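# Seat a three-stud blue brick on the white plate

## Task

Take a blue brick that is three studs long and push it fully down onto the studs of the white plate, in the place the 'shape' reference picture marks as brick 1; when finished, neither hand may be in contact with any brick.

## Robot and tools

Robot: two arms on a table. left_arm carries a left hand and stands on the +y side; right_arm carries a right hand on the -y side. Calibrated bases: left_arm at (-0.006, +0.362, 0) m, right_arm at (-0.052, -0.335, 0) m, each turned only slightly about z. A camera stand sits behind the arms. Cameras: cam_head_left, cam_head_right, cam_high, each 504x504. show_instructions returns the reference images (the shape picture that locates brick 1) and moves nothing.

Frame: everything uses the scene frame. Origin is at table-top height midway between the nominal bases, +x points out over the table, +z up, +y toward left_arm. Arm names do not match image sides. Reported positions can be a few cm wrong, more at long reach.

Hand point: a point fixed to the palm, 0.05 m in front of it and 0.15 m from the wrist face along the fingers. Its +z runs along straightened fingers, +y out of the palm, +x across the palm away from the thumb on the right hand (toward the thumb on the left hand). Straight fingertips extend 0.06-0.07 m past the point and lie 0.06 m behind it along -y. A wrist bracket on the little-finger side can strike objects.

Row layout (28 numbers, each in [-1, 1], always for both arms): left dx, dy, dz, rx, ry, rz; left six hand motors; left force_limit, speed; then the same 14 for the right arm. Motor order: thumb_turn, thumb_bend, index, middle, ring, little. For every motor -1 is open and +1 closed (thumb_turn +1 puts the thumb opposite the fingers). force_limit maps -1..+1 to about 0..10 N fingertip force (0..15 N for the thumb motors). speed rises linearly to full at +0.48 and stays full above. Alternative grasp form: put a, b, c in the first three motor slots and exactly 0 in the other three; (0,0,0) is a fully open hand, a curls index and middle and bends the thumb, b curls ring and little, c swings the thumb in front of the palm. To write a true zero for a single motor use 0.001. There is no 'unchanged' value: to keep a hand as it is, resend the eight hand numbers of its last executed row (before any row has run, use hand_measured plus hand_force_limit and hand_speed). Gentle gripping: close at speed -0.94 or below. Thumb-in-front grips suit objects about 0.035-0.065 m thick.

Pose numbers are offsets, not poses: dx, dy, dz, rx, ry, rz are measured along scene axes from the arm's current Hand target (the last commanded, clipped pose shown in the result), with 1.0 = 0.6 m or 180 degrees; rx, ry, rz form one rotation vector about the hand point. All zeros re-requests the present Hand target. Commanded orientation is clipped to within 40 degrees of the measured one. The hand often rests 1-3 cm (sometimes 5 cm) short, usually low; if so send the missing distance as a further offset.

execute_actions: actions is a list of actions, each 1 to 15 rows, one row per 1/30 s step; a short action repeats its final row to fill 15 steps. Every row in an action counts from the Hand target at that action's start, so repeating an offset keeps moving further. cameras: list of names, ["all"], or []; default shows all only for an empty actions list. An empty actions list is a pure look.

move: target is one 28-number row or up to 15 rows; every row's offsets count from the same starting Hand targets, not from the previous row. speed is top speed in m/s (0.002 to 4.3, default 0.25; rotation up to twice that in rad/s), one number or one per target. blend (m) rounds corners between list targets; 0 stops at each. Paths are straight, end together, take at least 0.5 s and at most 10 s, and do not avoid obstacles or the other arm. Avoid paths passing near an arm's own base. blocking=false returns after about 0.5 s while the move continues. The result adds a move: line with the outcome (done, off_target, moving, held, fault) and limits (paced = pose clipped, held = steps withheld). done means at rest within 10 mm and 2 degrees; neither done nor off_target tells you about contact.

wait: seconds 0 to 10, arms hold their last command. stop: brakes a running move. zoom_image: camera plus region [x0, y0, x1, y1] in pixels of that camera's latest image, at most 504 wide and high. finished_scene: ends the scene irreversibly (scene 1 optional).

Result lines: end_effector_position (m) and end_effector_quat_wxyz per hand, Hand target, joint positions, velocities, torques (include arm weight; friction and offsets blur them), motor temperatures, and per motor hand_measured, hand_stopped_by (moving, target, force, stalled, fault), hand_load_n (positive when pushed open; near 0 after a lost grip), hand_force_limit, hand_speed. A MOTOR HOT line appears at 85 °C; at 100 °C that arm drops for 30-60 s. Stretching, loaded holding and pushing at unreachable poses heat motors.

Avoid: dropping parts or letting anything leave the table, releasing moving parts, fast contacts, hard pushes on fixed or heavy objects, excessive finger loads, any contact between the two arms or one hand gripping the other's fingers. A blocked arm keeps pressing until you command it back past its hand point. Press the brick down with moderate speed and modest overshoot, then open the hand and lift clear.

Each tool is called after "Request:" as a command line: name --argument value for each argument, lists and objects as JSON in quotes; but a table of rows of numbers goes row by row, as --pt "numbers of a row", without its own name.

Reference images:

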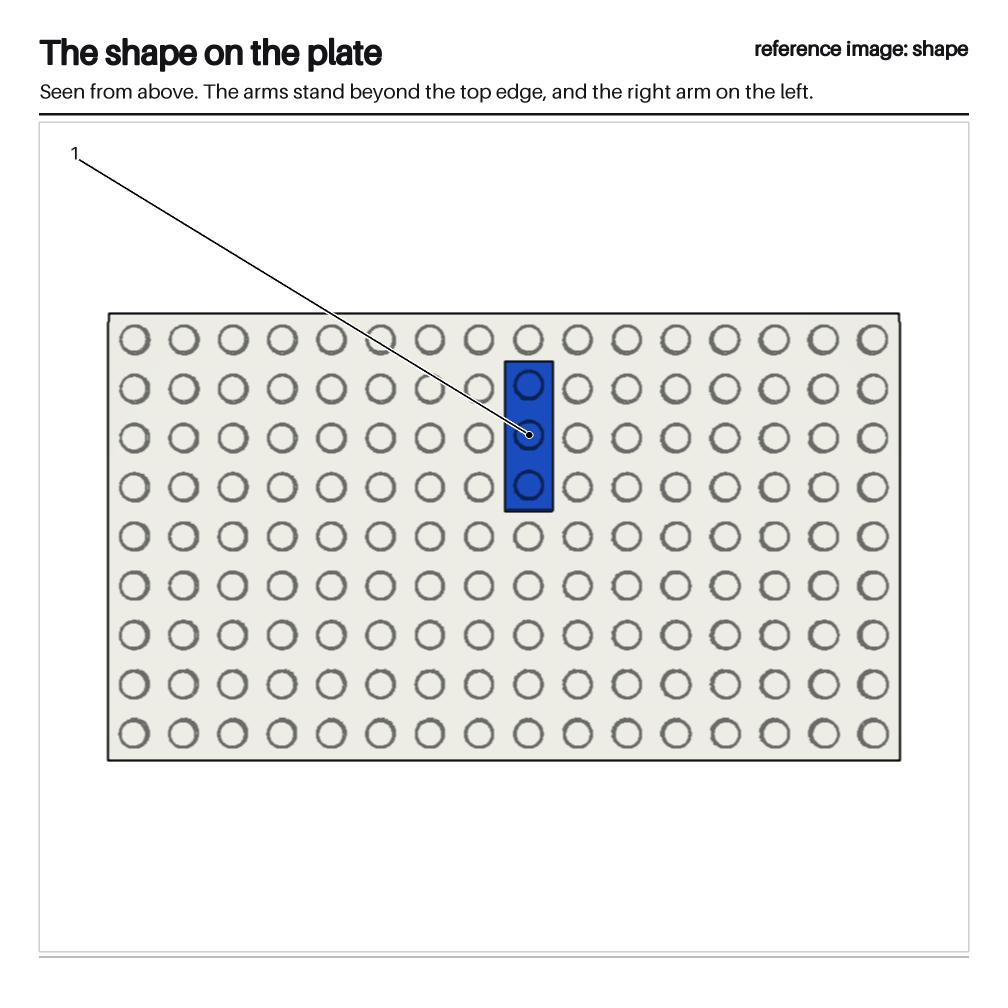

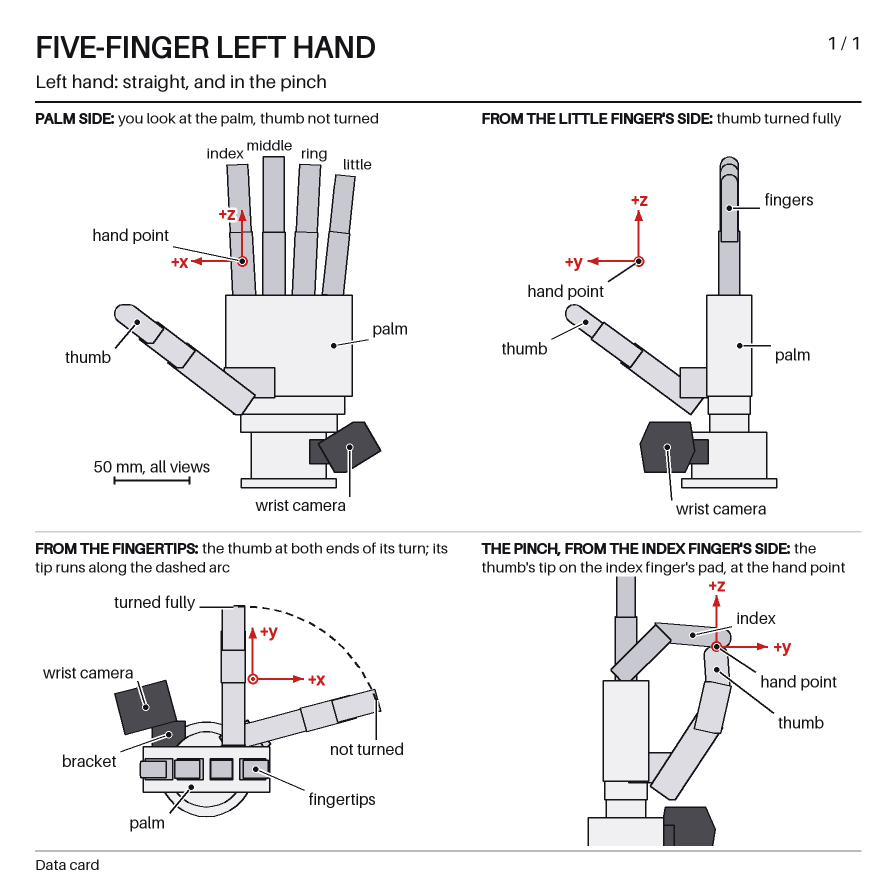

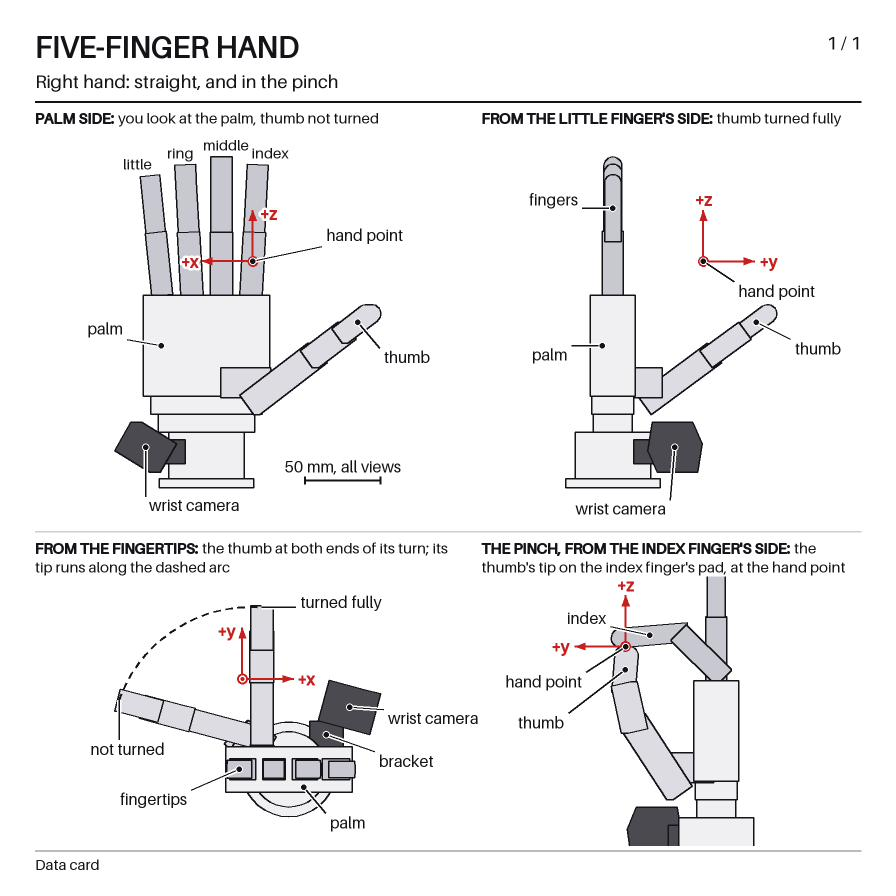

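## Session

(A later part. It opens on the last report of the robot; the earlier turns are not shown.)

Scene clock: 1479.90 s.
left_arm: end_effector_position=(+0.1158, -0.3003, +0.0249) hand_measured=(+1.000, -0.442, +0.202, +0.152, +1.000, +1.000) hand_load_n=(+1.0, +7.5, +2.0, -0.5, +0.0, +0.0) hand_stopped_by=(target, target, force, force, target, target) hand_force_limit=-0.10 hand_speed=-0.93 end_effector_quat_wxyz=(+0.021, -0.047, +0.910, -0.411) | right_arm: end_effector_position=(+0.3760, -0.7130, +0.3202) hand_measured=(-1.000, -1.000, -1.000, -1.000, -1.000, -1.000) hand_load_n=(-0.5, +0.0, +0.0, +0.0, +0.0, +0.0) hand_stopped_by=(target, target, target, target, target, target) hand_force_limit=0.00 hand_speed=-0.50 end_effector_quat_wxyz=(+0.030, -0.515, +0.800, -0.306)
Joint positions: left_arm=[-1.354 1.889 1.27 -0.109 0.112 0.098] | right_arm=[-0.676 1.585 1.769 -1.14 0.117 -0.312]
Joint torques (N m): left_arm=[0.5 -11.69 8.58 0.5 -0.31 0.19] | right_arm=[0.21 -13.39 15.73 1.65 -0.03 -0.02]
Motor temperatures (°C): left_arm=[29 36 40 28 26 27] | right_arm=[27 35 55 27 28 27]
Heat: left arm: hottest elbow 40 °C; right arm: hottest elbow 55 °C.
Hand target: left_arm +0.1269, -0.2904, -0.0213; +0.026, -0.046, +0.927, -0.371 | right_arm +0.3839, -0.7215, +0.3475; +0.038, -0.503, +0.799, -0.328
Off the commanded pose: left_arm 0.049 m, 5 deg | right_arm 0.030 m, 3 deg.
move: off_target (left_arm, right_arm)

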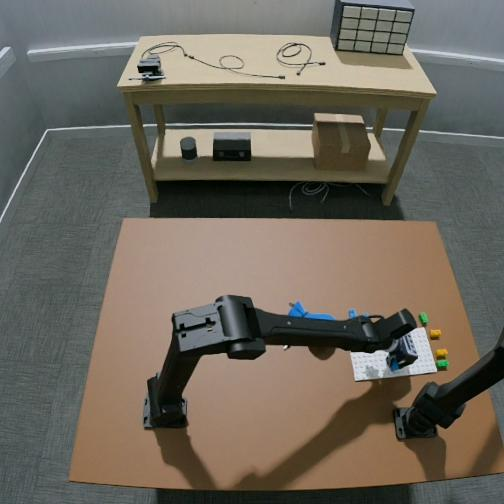

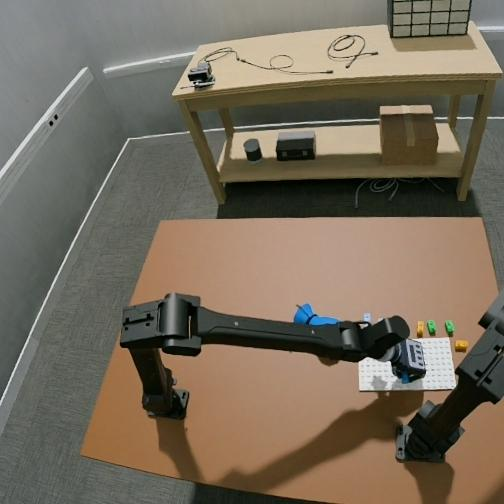

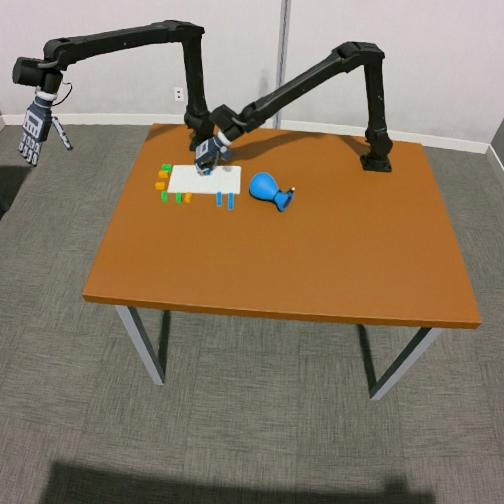

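Request:
move --target '[-0.003, -0.02, 0.066, -0.035, 0, 0, 1, -0.44, 0.5, 0.4, 1, 1, -0.1, -0.93, 0, 0, 0, 0, 0, 0, 0, 0, 0, 0, 0, 0, 0, -0.5]' --speed 0.05

Scene clock: 1493.03 s.
left_arm: end_effector_position=(+0.1164, -0.3034, +0.0270) hand_measured=(+1.000, -0.442, +0.202, +0.152, +1.000, +1.000) hand_load_n=(+0.5, +7.0, +3.0, +1.0, +0.0, +0.0) hand_stopped_by=(target, target, force, force, target, target) hand_force_limit=-0.10 hand_speed=-0.93 end_effector_quat_wxyz=(+0.020, -0.045, +0.906, -0.420) | right_arm: end_effector_position=(+0.3760, -0.7130, +0.3202) hand_measured=(-1.000, -1.000, -1.000, -1.000, -1.000, -1.000) hand_load_n=(+0.0, +0.0, +0.0, +0.0, +0.0, +0.0) hand_stopped_by=(target, target, target, target, target, target) hand_force_limit=0.00 hand_speed=-0.50 end_effector_quat_wxyz=(+0.030, -0.515, +0.800, -0.306)
Joint positions: left_arm=[-1.353 1.888 1.267 -0.087 0.118 0.098] | right_arm=[-0.676 1.585 1.769 -1.14 0.117 -0.312]
Joint torques (N m): left_arm=[0.38 -16.44 7.32 2.7 0.11 0.01] | right_arm=[0.15 -13.45 15.66 1.48 -0.04 -0.03]
Motor temperatures (°C): left_arm=[29 36 40 28 26 27] | right_arm=[27 35 56 27 28 27]
Heat: left arm: hottest elbow 40 °C; right arm: hottest elbow 56 °C.
Hand target: left_arm +0.1252, -0.3024, +0.0182; +0.024, -0.047, +0.906, -0.421 | right_arm +0.3839, -0.7215, +0.3475; +0.038, -0.503, +0.799, -0.328
Off the commanded pose: left_arm 0.012 m, 1 deg | right_arm 0.030 m, 3 deg.
move: off_target (left_arm, right_arm)

Request:
wait --seconds 0.1 --cameras '["all"]'

Request:
zoom_image --camera "cam_high" --region '[190, 155, 230, 195]'

Request:
zoom_image --camera "cam_head_right" --region '[384, 358, 420, 394]'

Request:
zoom_image --camera "cam_head_left" --region '[374, 346, 410, 382]'

Scene clock: 1497.77 s.
left_arm: end_effector_position=(+0.1164, -0.3034, +0.0270) hand_measured=(+1.000, -0.442, +0.202, +0.152, +1.000, +1.000) hand_load_n=(+0.0, +7.0, +2.5, +1.0, +0.0, +0.0) hand_stopped_by=(target, target, force, force, target, target) hand_force_limit=-0.10 hand_speed=-0.93 end_effector_quat_wxyz=(+0.020, -0.045, +0.906, -0.420) | right_arm: end_effector_position=(+0.3760, -0.7130, +0.3202) hand_measured=(-1.000, -1.000, -1.000, -1.000, -1.000, -1.000) hand_load_n=(+0.0, +0.0, +0.0, +0.0, +0.0, +0.0) hand_stopped_by=(target, target, target, target, target, target) hand_force_limit=0.00 hand_speed=-0.50 end_effector_quat_wxyz=(+0.030, -0.515, +0.800, -0.306)
Joint positions: left_arm=[-1.353 1.888 1.267 -0.087 0.118 0.098] | right_arm=[-0.676 1.585 1.769 -1.14 0.117 -0.312]
Joint torques (N m): left_arm=[0.38 -16.44 7.34 2.76 0.12 0.01] | right_arm=[0.21 -13.74 15.75 1.58 -0.01 -0.03]
Motor temperatures (°C): left_arm=[29 36 40 28 26 27] | right_arm=[27 35 56 27 28 27]
Heat: left arm: hottest elbow 40 °C; right arm: hottest elbow 56 °C.
Hand target: left_arm +0.1252, -0.3024, +0.0182; +0.024, -0.047, +0.906, -0.421 | right_arm +0.3839, -0.7215, +0.3475; +0.038, -0.503, +0.799, -0.328
Off the commanded pose: left_arm 0.012 m, 1 deg | right_arm 0.030 m, 3 deg.
wait: 0.10 s; at rest from the start

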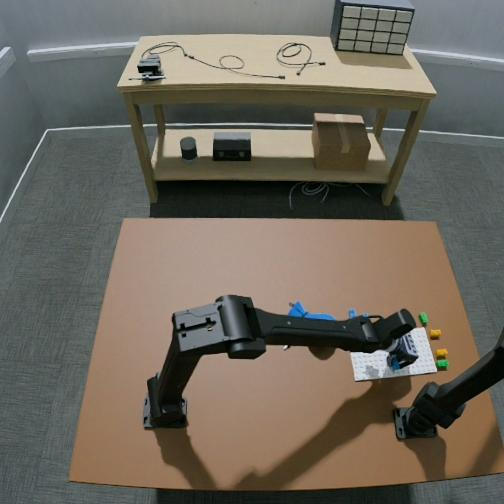

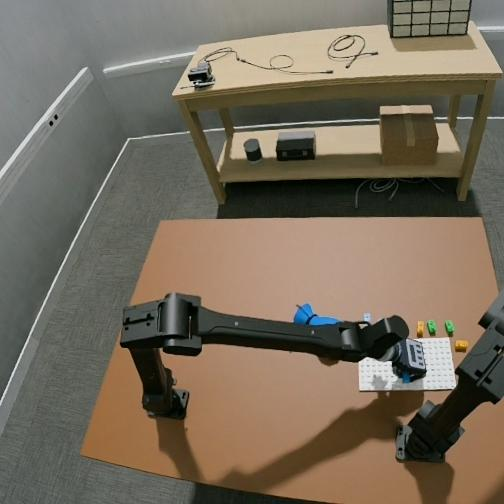

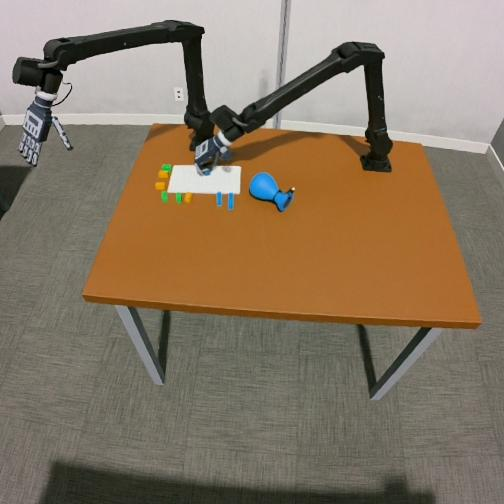

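Scaled by 12.600.

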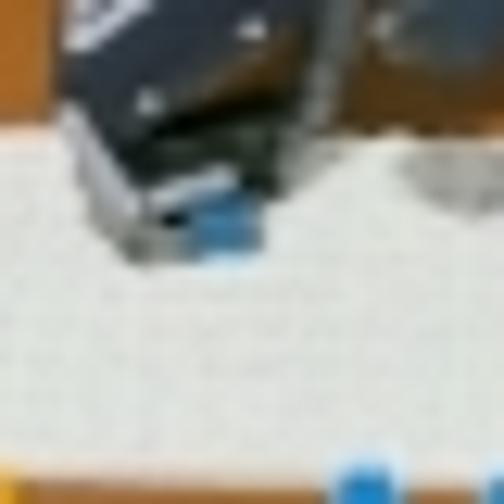

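Scaled by 14.000.

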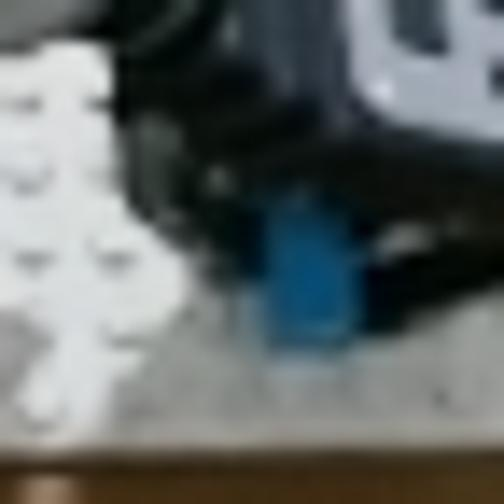

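Scaled by 14.000.

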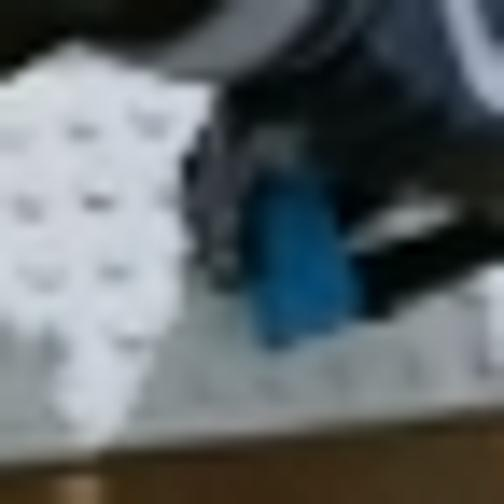

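Request:
move --pt "0.0 -0.01 0.11 0 0 0 1 -0.44 0.5 0.4 1 1 -0.1 -0.93 0 0 0 0 0 0 0 0 0 0 0 0 0 -0.5" --pt "0.0 0.002 0.028 0 0 0 1 -0.44 0.5 0.4 1 1 -0.1 -0.93 0 0 0 0 0 0 0 0 0 0 0 0 0 -0.5" --speed 0.08 --cameras '["all"]'

Request:
zoom_image --camera "cam_high" --region '[190, 155, 230, 195]'

Request:
zoom_image --camera "cam_head_right" --region '[384, 358, 420, 394]'

Request:
zoom_image --camera "cam_head_left" --region '[374, 346, 410, 382]'

Scene clock: 1542.50 s.
left_arm: end_effector_position=(+0.1157, -0.2988, +0.0385) hand_measured=(+1.000, -0.442, +0.202, +0.150, +1.000, +1.000) hand_load_n=(+0.0, +6.5, +3.0, +2.0, +0.0, +0.0) hand_stopped_by=(target, target, force, force, target, target) hand_force_limit=-0.10 hand_speed=-0.93 end_effector_quat_wxyz=(+0.019, -0.046, +0.908, -0.416) | right_arm: end_effector_position=(+0.3760, -0.7130, +0.3202) hand_measured=(-1.000, -1.000, -1.000, -1.000, -1.000, -1.000) hand_load_n=(+0.0, +0.0, +0.0, +0.0, +0.0, +0.0) hand_stopped_by=(target, target, target, target, target, target) hand_force_limit=0.00 hand_speed=-0.50 end_effector_quat_wxyz=(+0.030, -0.515, +0.800, -0.306)
Joint positions: left_arm=[-1.352 1.863 1.269 -0.124 0.118 0.098] | right_arm=[-0.676 1.585 1.769 -1.14 0.117 -0.312]
Joint torques (N m): left_arm=[0.38 -16.44 7.94 2.76 0.13 0.01] | right_arm=[0.09 -13.86 15.68 1.57 -0.03 -0.05]
Motor temperatures (°C): left_arm=[29 36 41 28 26 27] | right_arm=[26 35 56 27 28 27]
Heat: left arm: hottest elbow 41 °C; right arm: hottest elbow 56 °C.
Hand target: left_arm +0.1253, -0.3012, +0.0351; +0.024, -0.048, +0.905, -0.421 | right_arm +0.3839, -0.7215, +0.3475; +0.038, -0.503, +0.799, -0.328
Off the commanded pose: left_arm 0.010 m, 1 deg | right_arm 0.030 m, 3 deg.
move: off_target (right_arm)

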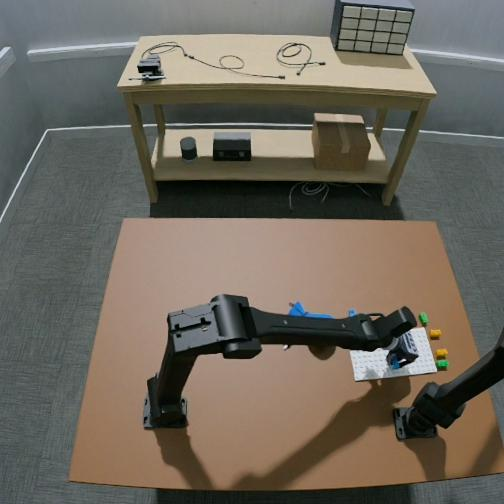

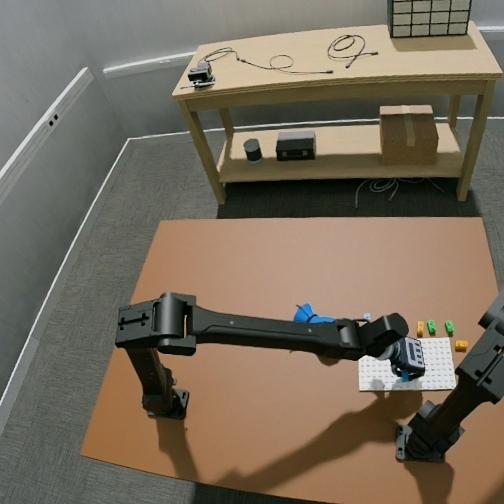

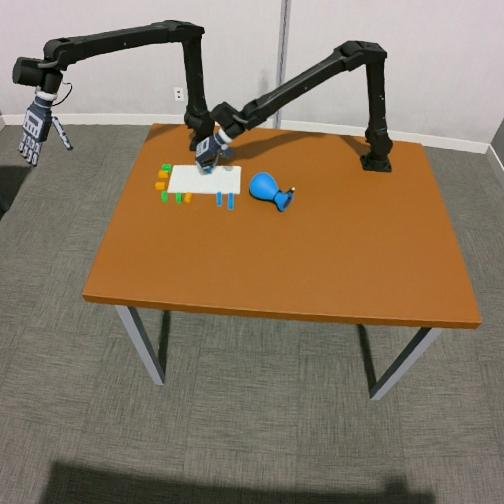

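Scaled by 12.600.

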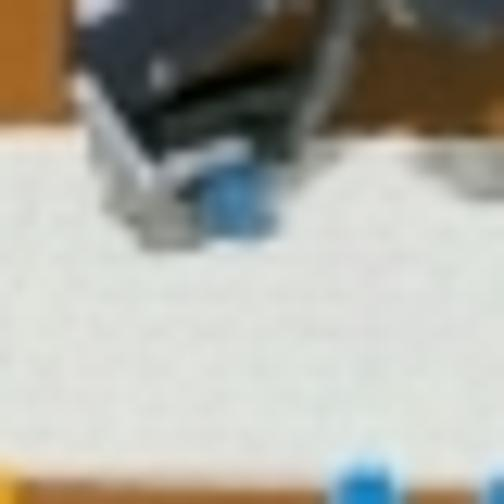

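Scaled by 14.000.

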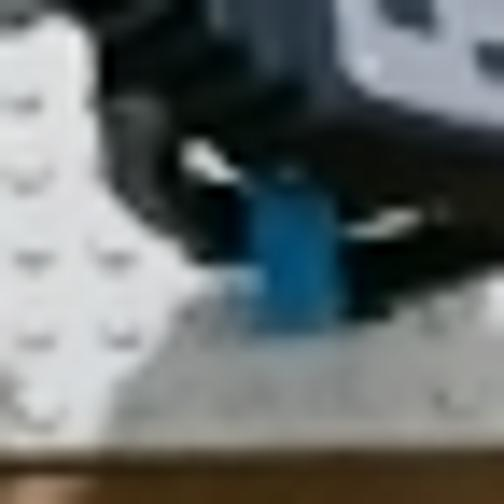

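Scaled by 14.000.

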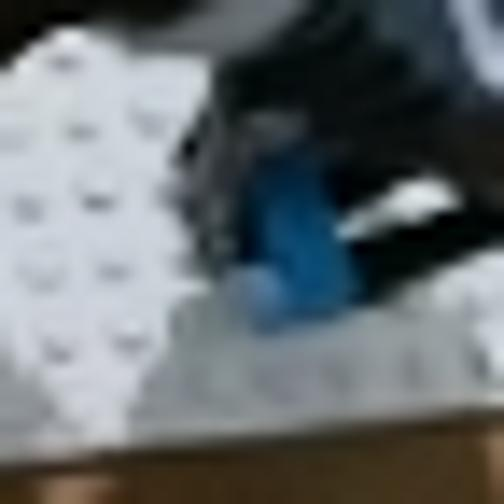

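Request:
move --target '[0.005, 0.008, -0.025, 0, 0, 0, 1, -0.44, 0.5, 0.4, 1, 1, -0.1, -0.93, 0, 0, 0, 0, 0, 0, 0, 0, 0, 0, 0, 0, 0, -0.5]' --speed 0.04 --cameras '["all"]'

Request:
zoom_image --camera "cam_high" --region '[190, 155, 230, 195]'

Request:
zoom_image --camera "cam_head_right" --region '[384, 358, 420, 394]'

Request:
zoom_image --camera "cam_head_left" --region '[374, 346, 410, 382]'

Scene clock: 1550.70 s.
left_arm: end_effector_position=(+0.1192, -0.2959, +0.0278) hand_measured=(+1.000, -0.442, +0.202, +0.150, +1.000, +1.000) hand_load_n=(+0.0, +6.5, +3.0, +2.5, +0.0, +0.0) hand_stopped_by=(target, target, force, force, target, target) hand_force_limit=-0.10 hand_speed=-0.93 end_effector_quat_wxyz=(+0.019, -0.048, +0.907, -0.419) | right_arm: end_effector_position=(+0.3760, -0.7130, +0.3202) hand_measured=(-1.000, -1.000, -1.000, -1.000, -1.000, -1.000) hand_load_n=(+0.0, +0.0, +0.0, +0.0, +0.0, +0.0) hand_stopped_by=(target, target, target, target, target, target) hand_force_limit=0.00 hand_speed=-0.50 end_effector_quat_wxyz=(+0.030, -0.515, +0.800, -0.306)
Joint positions: left_arm=[-1.344 1.874 1.248 -0.086 0.124 0.098] | right_arm=[-0.676 1.585 1.769 -1.14 0.117 -0.312]
Joint torques (N m): left_arm=[0.38 -16.09 7.58 2.77 0.14 0.04] | right_arm=[-0.03 -13.74 15.73 1.58 -0.03 -0.03]
Motor temperatures (°C): left_arm=[29 36 40 28 26 27] | right_arm=[26 35 56 27 28 27]
Heat: left arm: hottest elbow 40 °C; right arm: hottest elbow 56 °C.
Hand target: left_arm +0.1283, -0.2965, +0.0200; +0.024, -0.048, +0.905, -0.421 | right_arm +0.3839, -0.7215, +0.3475; +0.038, -0.503, +0.799, -0.328
Off the commanded pose: left_arm 0.012 m, 1 deg | right_arm 0.030 m, 3 deg.
move: off_target (left_arm, right_arm)

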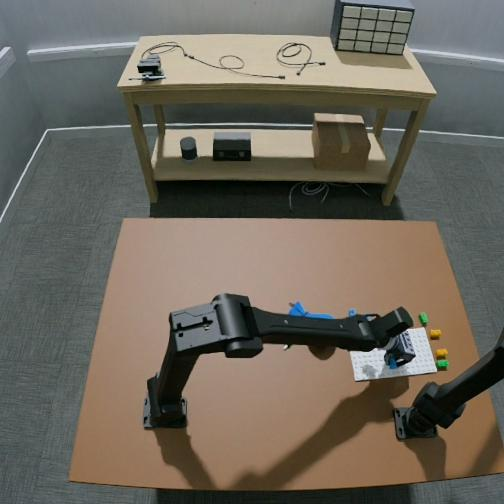

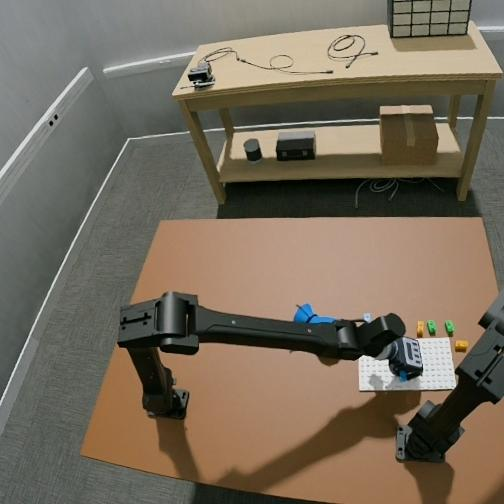

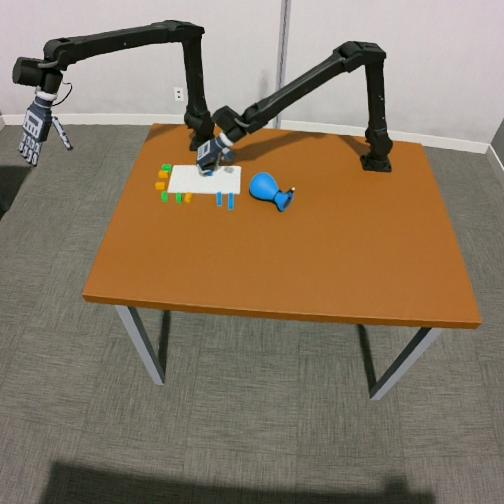

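Scaled by 12.600.

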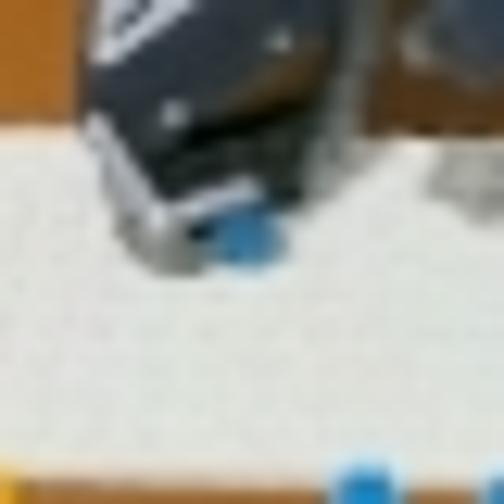

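Scaled by 14.000.

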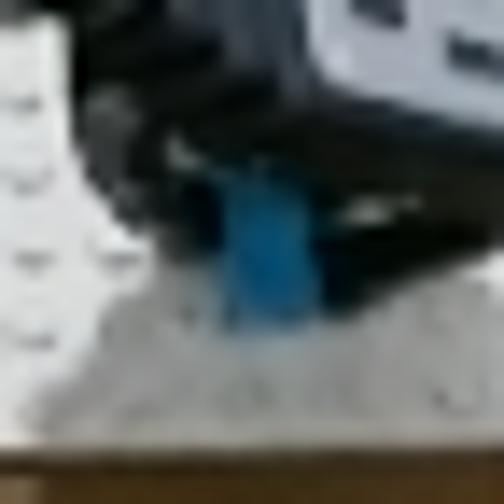

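Scaled by 14.000.

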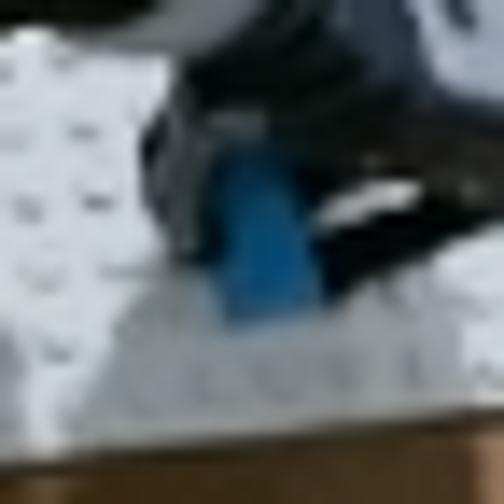

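Request:
move --target '[-0.032, 0.0, 0.004, 0, 0, 0, 1, -0.44, 0.5, 0.4, 1, 1, -0.1, -0.93, 0, 0, 0, 0, 0, 0, 0, 0, 0, 0, 0, 0, 0, -0.5]' --speed 0.04

Scene clock: 1558.73 s.
left_arm: end_effector_position=(+0.1187, -0.2964, +0.0266) hand_measured=(+1.000, -0.442, +0.204, +0.150, +1.000, +1.000) hand_load_n=(-0.5, +7.5, +1.5, +2.5, +0.0, +0.0) hand_stopped_by=(target, target, force, force, target, target) hand_force_limit=-0.10 hand_speed=-0.93 end_effector_quat_wxyz=(+0.026, -0.050, +0.906, -0.420) | right_arm: end_effector_position=(+0.3760, -0.7130, +0.3202) hand_measured=(-1.000, -1.000, -1.000, -1.000, -1.000, -1.000) hand_load_n=(-0.5, +0.0, +0.0, +0.0, +0.0, +0.0) hand_stopped_by=(target, target, target, target, target, target) hand_force_limit=0.00 hand_speed=-0.50 end_effector_quat_wxyz=(+0.030, -0.515, +0.800, -0.306)
Joint positions: left_arm=[-1.35 1.874 1.243 -0.076 0.105 0.097] | right_arm=[-0.676 1.585 1.769 -1.14 0.117 -0.312]
Joint torques (N m): left_arm=[-2.02 -17.26 6.91 2.51 -0.08 -0.13] | right_arm=[-0.15 -13.92 15.64 1.48 -0.04 -0.04]
Motor temperatures (°C): left_arm=[29 36 40 28 26 27] | right_arm=[26 35 56 27 28 27]
Heat: left arm: hottest elbow 40 °C; right arm: hottest elbow 56 °C.
Hand target: left_arm +0.1091, -0.2964, +0.0224; +0.024, -0.048, +0.905, -0.421 | right_arm +0.3839, -0.7215, +0.3475; +0.038, -0.503, +0.799, -0.328
Off the commanded pose: left_arm 0.010 m, 0 deg | right_arm 0.030 m, 3 deg.
move: off_target (right_arm)

Request:
move --pt "0.0 -0.02 0.15 0 0 0 1 -0.44 0.5 0.4 1 1 -0.1 -0.93 0 0 0 0 0 0 0 0 0 0 0 0 0 -0.5" --pt "0.352 0.06 0.14 0 0 0 1 -0.44 0.5 0.4 1 1 -0.1 -0.93 0 0 0 0 0 0 0 0 0 0 0 0 0 -0.5" --pt "0.352 0.06 -0.007 0 0 0 1 -0.44 0.5 0.4 1 1 -0.1 -0.93 0 0 0 0 0 0 0 0 0 0 0 0 0 -0.5" --speed '[0.1, 0.15, 0.07]' --blend '[0.03, 0.015, 0]' --cameras '["all"]'

Request:
zoom_image --camera "cam_head_right" --region '[368, 285, 408, 325]'

Request:
zoom_image --camera "cam_high" --region '[195, 190, 235, 230]'

Scene clock: 1592.97 s.
left_arm: end_effector_position=(+0.3174, -0.2577, +0.0233) hand_measured=(+1.000, -0.442, +0.202, +0.150, +1.000, +1.000) hand_load_n=(+0.0, +6.5, +3.0, +2.5, +0.0, +0.0) hand_stopped_by=(target, target, force, force, target, target) hand_force_limit=-0.10 hand_speed=-0.93 end_effector_quat_wxyz=(+0.020, -0.054, +0.907, -0.417) | right_arm: end_effector_position=(+0.3760, -0.7130, +0.3202) hand_measured=(-1.000, -1.000, -1.000, -1.000, -1.000, -1.000) hand_load_n=(+0.0, -0.5, +0.0, +0.0, +0.0, +0.0) hand_stopped_by=(target, target, target, target, target, target) hand_force_limit=0.00 hand_speed=-0.50 end_effector_quat_wxyz=(+0.030, -0.515, +0.800, -0.306)
Joint positions: left_arm=[-1.011 1.985 1.426 -0.213 0.363 0.321] | right_arm=[-0.676 1.585 1.769 -1.14 0.117 -0.312]
Joint torques (N m): left_arm=[-0.62 -18.26 7.99 2.63 0.31 0.04] | right_arm=[0.21 -13.45 15.68 1.54 -0.03 0]
Motor temperatures (°C): left_arm=[29 36 39 28 26 27] | right_arm=[26 35 56 27 28 27]
Heat: left arm: hottest elbow 39 °C; right arm: hottest elbow 56 °C.
Hand target: left_arm +0.3203, -0.2604, +0.0183; +0.024, -0.048, +0.905, -0.421 | right_arm +0.3839, -0.7215, +0.3475; +0.038, -0.503, +0.799, -0.328
Off the commanded pose: left_arm 0.007 m, 1 deg | right_arm 0.030 m, 3 deg.
move: off_target (right_arm)

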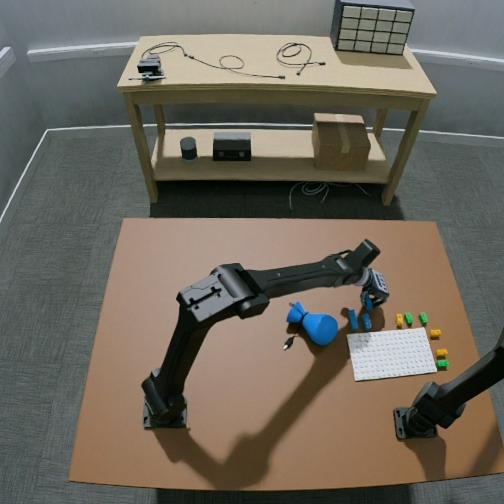

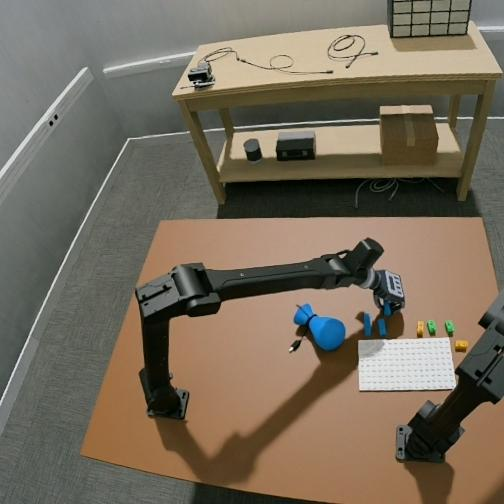

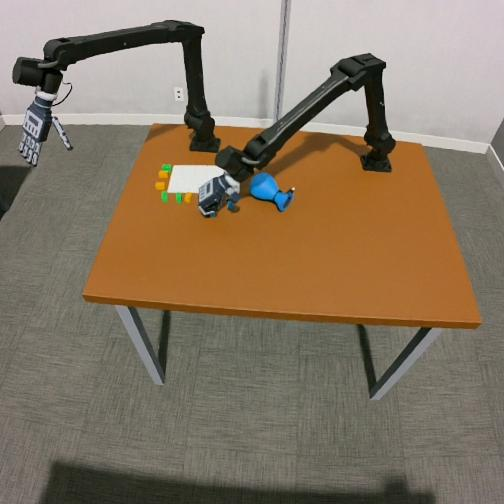

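Scaled by 12.600.

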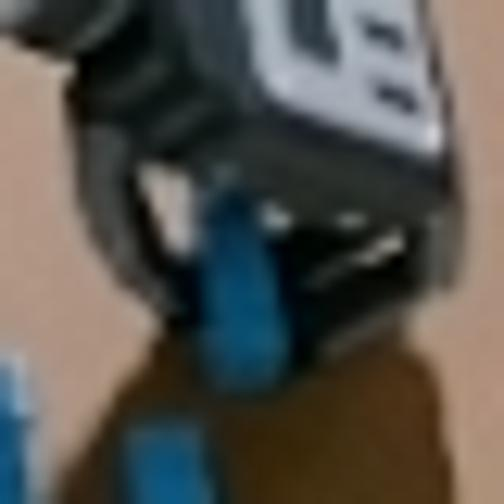

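Scaled by 12.600.

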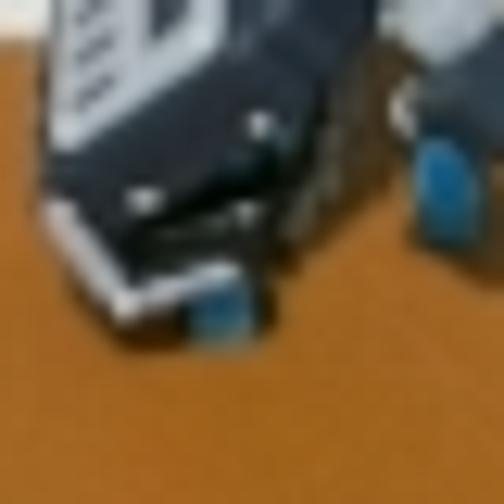

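Request:
move --pt "0.0 0.0 -0.004 0 0 0 1 -0.47 0.5 0.4 1 1 -0.1 -0.95 0 0 0 0 0 0 0 0 0 0 0 0 0 -0.5" --pt "0.0 0.0 -0.004 0 0 0 1 -0.6 0.1 0.08 1 1 -0.1 -0.8 0 0 0 0 0 0 0 0 0 0 0 0 0 -0.5" --speed 0.03 --cameras '["all"]'

Request:
zoom_image --camera "cam_head_right" --region '[368, 285, 408, 325]'

Request:
zoom_image --camera "cam_head_left" --region '[350, 280, 390, 320]'

Request:
zoom_image --camera "cam_high" --region '[195, 190, 235, 230]'

Scene clock: 1603.93 s.
left_arm: end_effector_position=(+0.3180, -0.2587, +0.0241) hand_measured=(+1.000, -0.600, +0.100, +0.080, +1.000, +1.000) hand_load_n=(+0.0, +0.0, +0.0, +0.0, +0.0, +0.0) hand_stopped_by=(target, target, target, target, target, target) hand_force_limit=-0.10 hand_speed=-0.80 end_effector_quat_wxyz=(+0.021, -0.053, +0.906, -0.419) | right_arm: end_effector_position=(+0.3760, -0.7130, +0.3202) hand_measured=(-1.000, -1.000, -1.000, -1.000, -1.000, -1.000) hand_load_n=(+0.0, +0.0, +0.0, +0.0, +0.0, +0.0) hand_stopped_by=(target, target, target, target, target, target) hand_force_limit=0.00 hand_speed=-0.50 end_effector_quat_wxyz=(+0.030, -0.515, +0.800, -0.306)
Joint positions: left_arm=[-1.011 1.985 1.426 -0.207 0.363 0.321] | right_arm=[-0.676 1.585 1.769 -1.14 0.117 -0.312]
Joint torques (N m): left_arm=[-0.67 -17.96 7.86 2.65 0.3 0.05] | right_arm=[0.56 -13.68 15.68 1.51 -0.02 -0.02]
Motor temperatures (°C): left_arm=[29 35 39 28 26 27] | right_arm=[26 35 56 27 28 27]
Heat: left arm: hottest elbow 39 °C; right arm: hottest elbow 56 °C.
Hand target: left_arm +0.3203, -0.2604, +0.0159; +0.024, -0.048, +0.905, -0.421 | right_arm +0.3839, -0.7215, +0.3475; +0.038, -0.503, +0.799, -0.328
Off the commanded pose: left_arm 0.009 m, 1 deg | right_arm 0.030 m, 3 deg.
move: off_target (right_arm)

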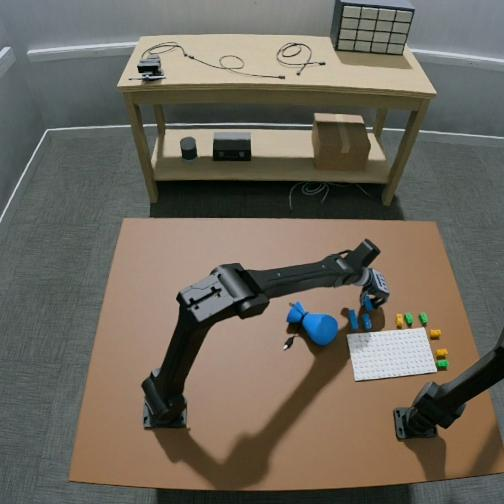

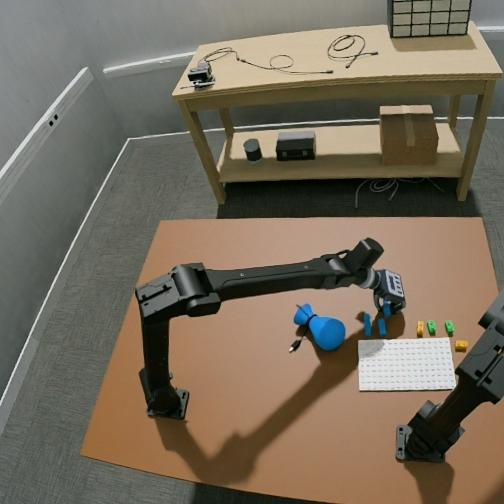

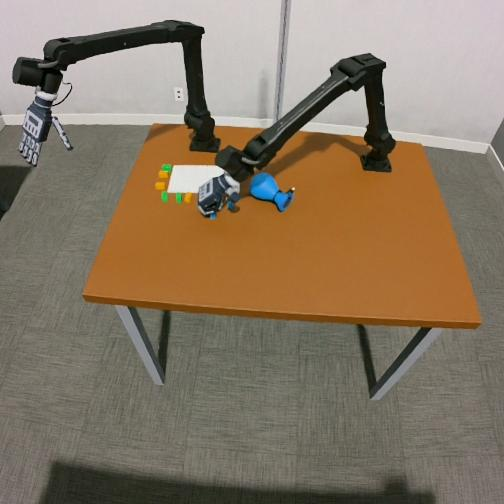

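Scaled by 12.600.

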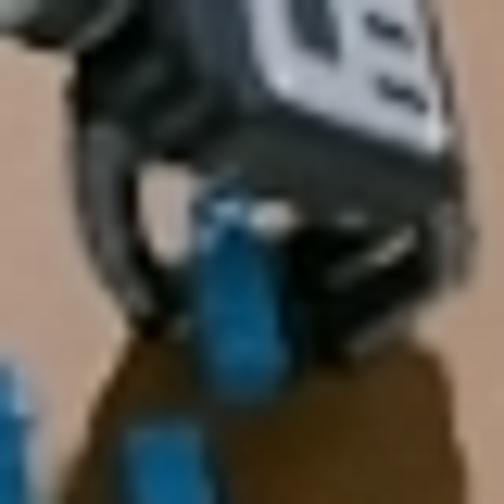

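Scaled by 12.600.

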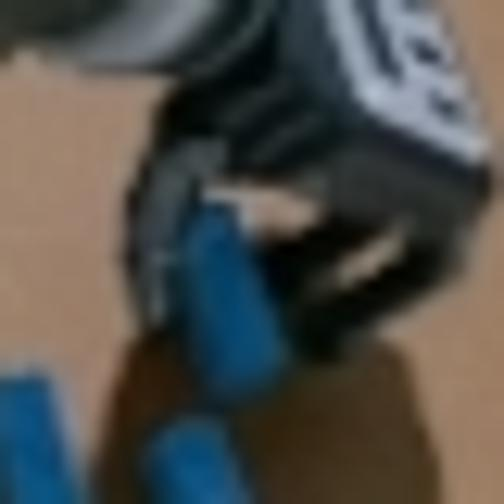

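Scaled by 12.600.

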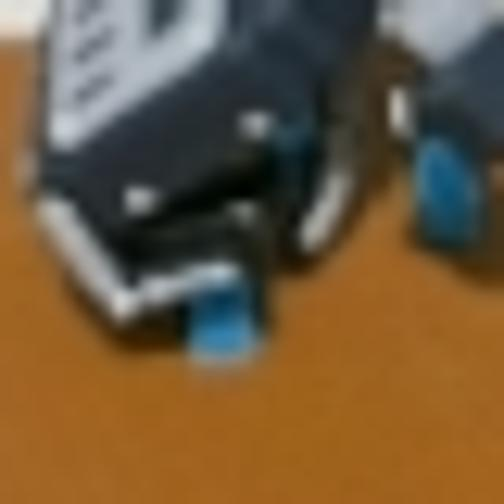

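Request:
move --target '[0.0, 0.0, -0.008, 0, 0, 0, 1, -0.6, 0.06, 0.08, 1, 1, -0.1, -0.6, 0, 0, 0, 0, 0, 0, 0, 0, 0, 0, 0, 0, 0, -0.5]' --speed 0.03

Scene clock: 1611.10 s.
left_arm: end_effector_position=(+0.3190, -0.2601, +0.0216) hand_measured=(+1.000, -0.600, +0.060, +0.080, +1.000, +1.000) hand_load_n=(+0.0, +0.0, +0.0, +0.0, +0.0, +0.0) hand_stopped_by=(target, target, target, target, target, target) hand_force_limit=-0.10 hand_speed=-0.60 end_effector_quat_wxyz=(+0.022, -0.053, +0.905, -0.421) | right_arm: end_effector_position=(+0.3760, -0.7130, +0.3202) hand_measured=(-1.000, -1.000, -1.000, -1.000, -1.000, -1.000) hand_load_n=(+0.0, +0.0, +0.0, +0.0, +0.0, +0.0) hand_stopped_by=(target, target, target, target, target, target) hand_force_limit=0.00 hand_speed=-0.50 end_effector_quat_wxyz=(+0.030, -0.515, +0.800, -0.306)
Joint positions: left_arm=[-1.011 1.991 1.426 -0.197 0.363 0.321] | right_arm=[-0.676 1.585 1.769 -1.14 0.117 -0.312]
Joint torques (N m): left_arm=[-0.67 -17.96 7.58 2.69 0.31 0.05] | right_arm=[0.15 -13.92 15.57 1.48 -0.03 -0.02]
Motor temperatures (°C): left_arm=[29 35 39 28 26 27] | right_arm=[26 35 56 27 28 27]
Heat: left arm: hottest elbow 39 °C; right arm: hottest elbow 56 °C.
Hand target: left_arm +0.3203, -0.2604, +0.0112; +0.024, -0.048, +0.905, -0.421 | right_arm +0.3839, -0.7215, +0.3475; +0.038, -0.503, +0.799, -0.328
Off the commanded pose: left_arm 0.011 m, 1 deg | right_arm 0.030 m, 3 deg.
move: off_target (left_arm, right_arm)

Request:
move --target '[0.0, 0.0, 0.0, -0.003, -0.039, 0, 1, -0.6, 0.06, 0.08, 1, 1, -0.1, -0.6, 0, 0, 0, 0, 0, 0, 0, 0, 0, 0, 0, 0, 0, -0.5]' --speed 0.06 --cameras '["all"]'

Request:
zoom_image --camera "cam_head_right" --region '[368, 285, 408, 325]'

Request:
zoom_image --camera "cam_high" --region '[195, 190, 235, 230]'

Scene clock: 1621.43 s.
left_arm: end_effector_position=(+0.3220, -0.2590, +0.0149) hand_measured=(+1.000, -0.600, +0.060, +0.080, +1.000, +1.000) hand_load_n=(+0.0, +0.5, +0.0, -4.0, +0.0, +0.0) hand_stopped_by=(target, target, target, target, target, target) hand_force_limit=-0.10 hand_speed=-0.60 end_effector_quat_wxyz=(+0.070, -0.034, +0.901, -0.426) | right_arm: end_effector_position=(+0.3760, -0.7130, +0.3202) hand_measured=(-1.000, -1.000, -1.000, -1.000, -1.000, -1.000) hand_load_n=(+0.0, +0.0, +0.0, +0.0, +0.0, +0.0) hand_stopped_by=(target, target, target, target, target, target) hand_force_limit=0.00 hand_speed=-0.50 end_effector_quat_wxyz=(+0.030, -0.515, +0.800, -0.306)
Joint positions: left_arm=[-1.03 1.976 1.372 -0.11 0.29 0.367] | right_arm=[-0.676 1.585 1.769 -1.14 0.117 -0.312]
Joint torques (N m): left_arm=[-1.44 -18.78 7.2 2.69 -0.17 0.13] | right_arm=[0.15 -13.45 15.71 1.46 -0.02 -0.02]
Motor temperatures (°C): left_arm=[29 36 39 28 26 27] | right_arm=[26 35 56 27 28 27]
Heat: left arm: hottest elbow 39 °C; right arm: hottest elbow 56 °C.
Hand target: left_arm +0.3201, -0.2606, +0.0112; +0.079, -0.022, +0.900, -0.428 | right_arm +0.3839, -0.7215, +0.3475; +0.038, -0.503, +0.799, -0.328
Off the commanded pose: left_arm 0.004 m, 2 deg | right_arm 0.030 m, 3 deg.
move: off_target (right_arm)

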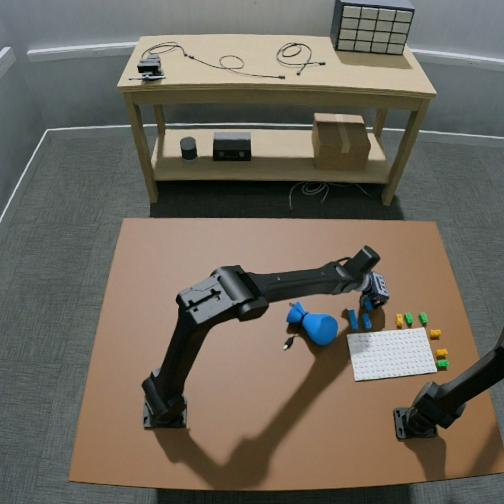

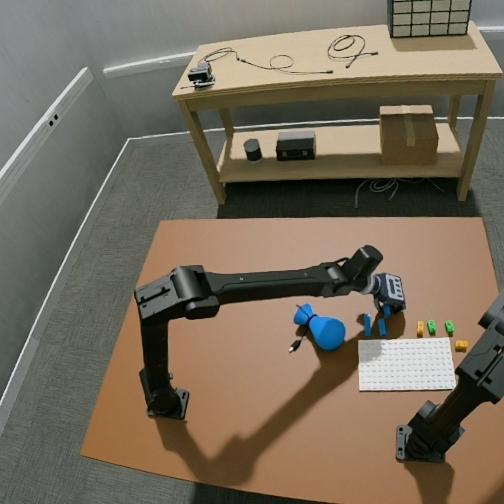

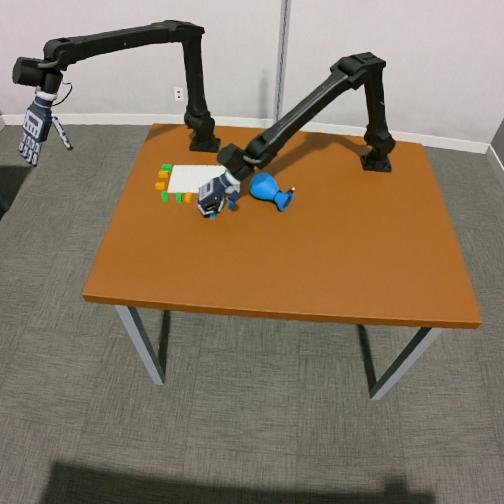

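Scaled by 12.600.

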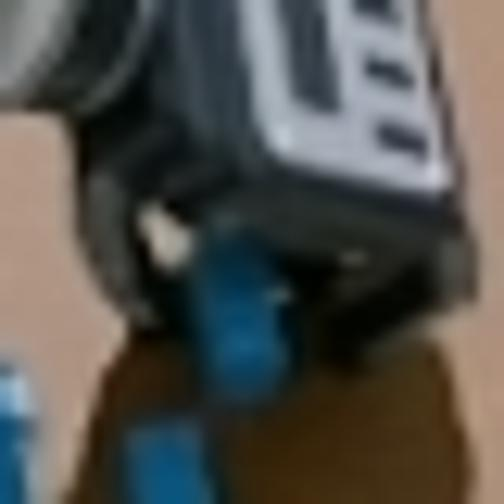

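Scaled by 12.600.

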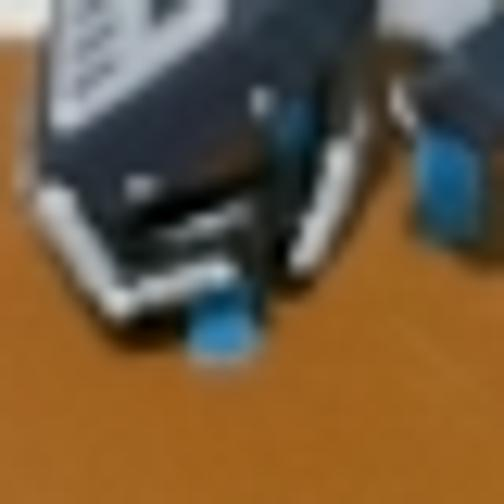

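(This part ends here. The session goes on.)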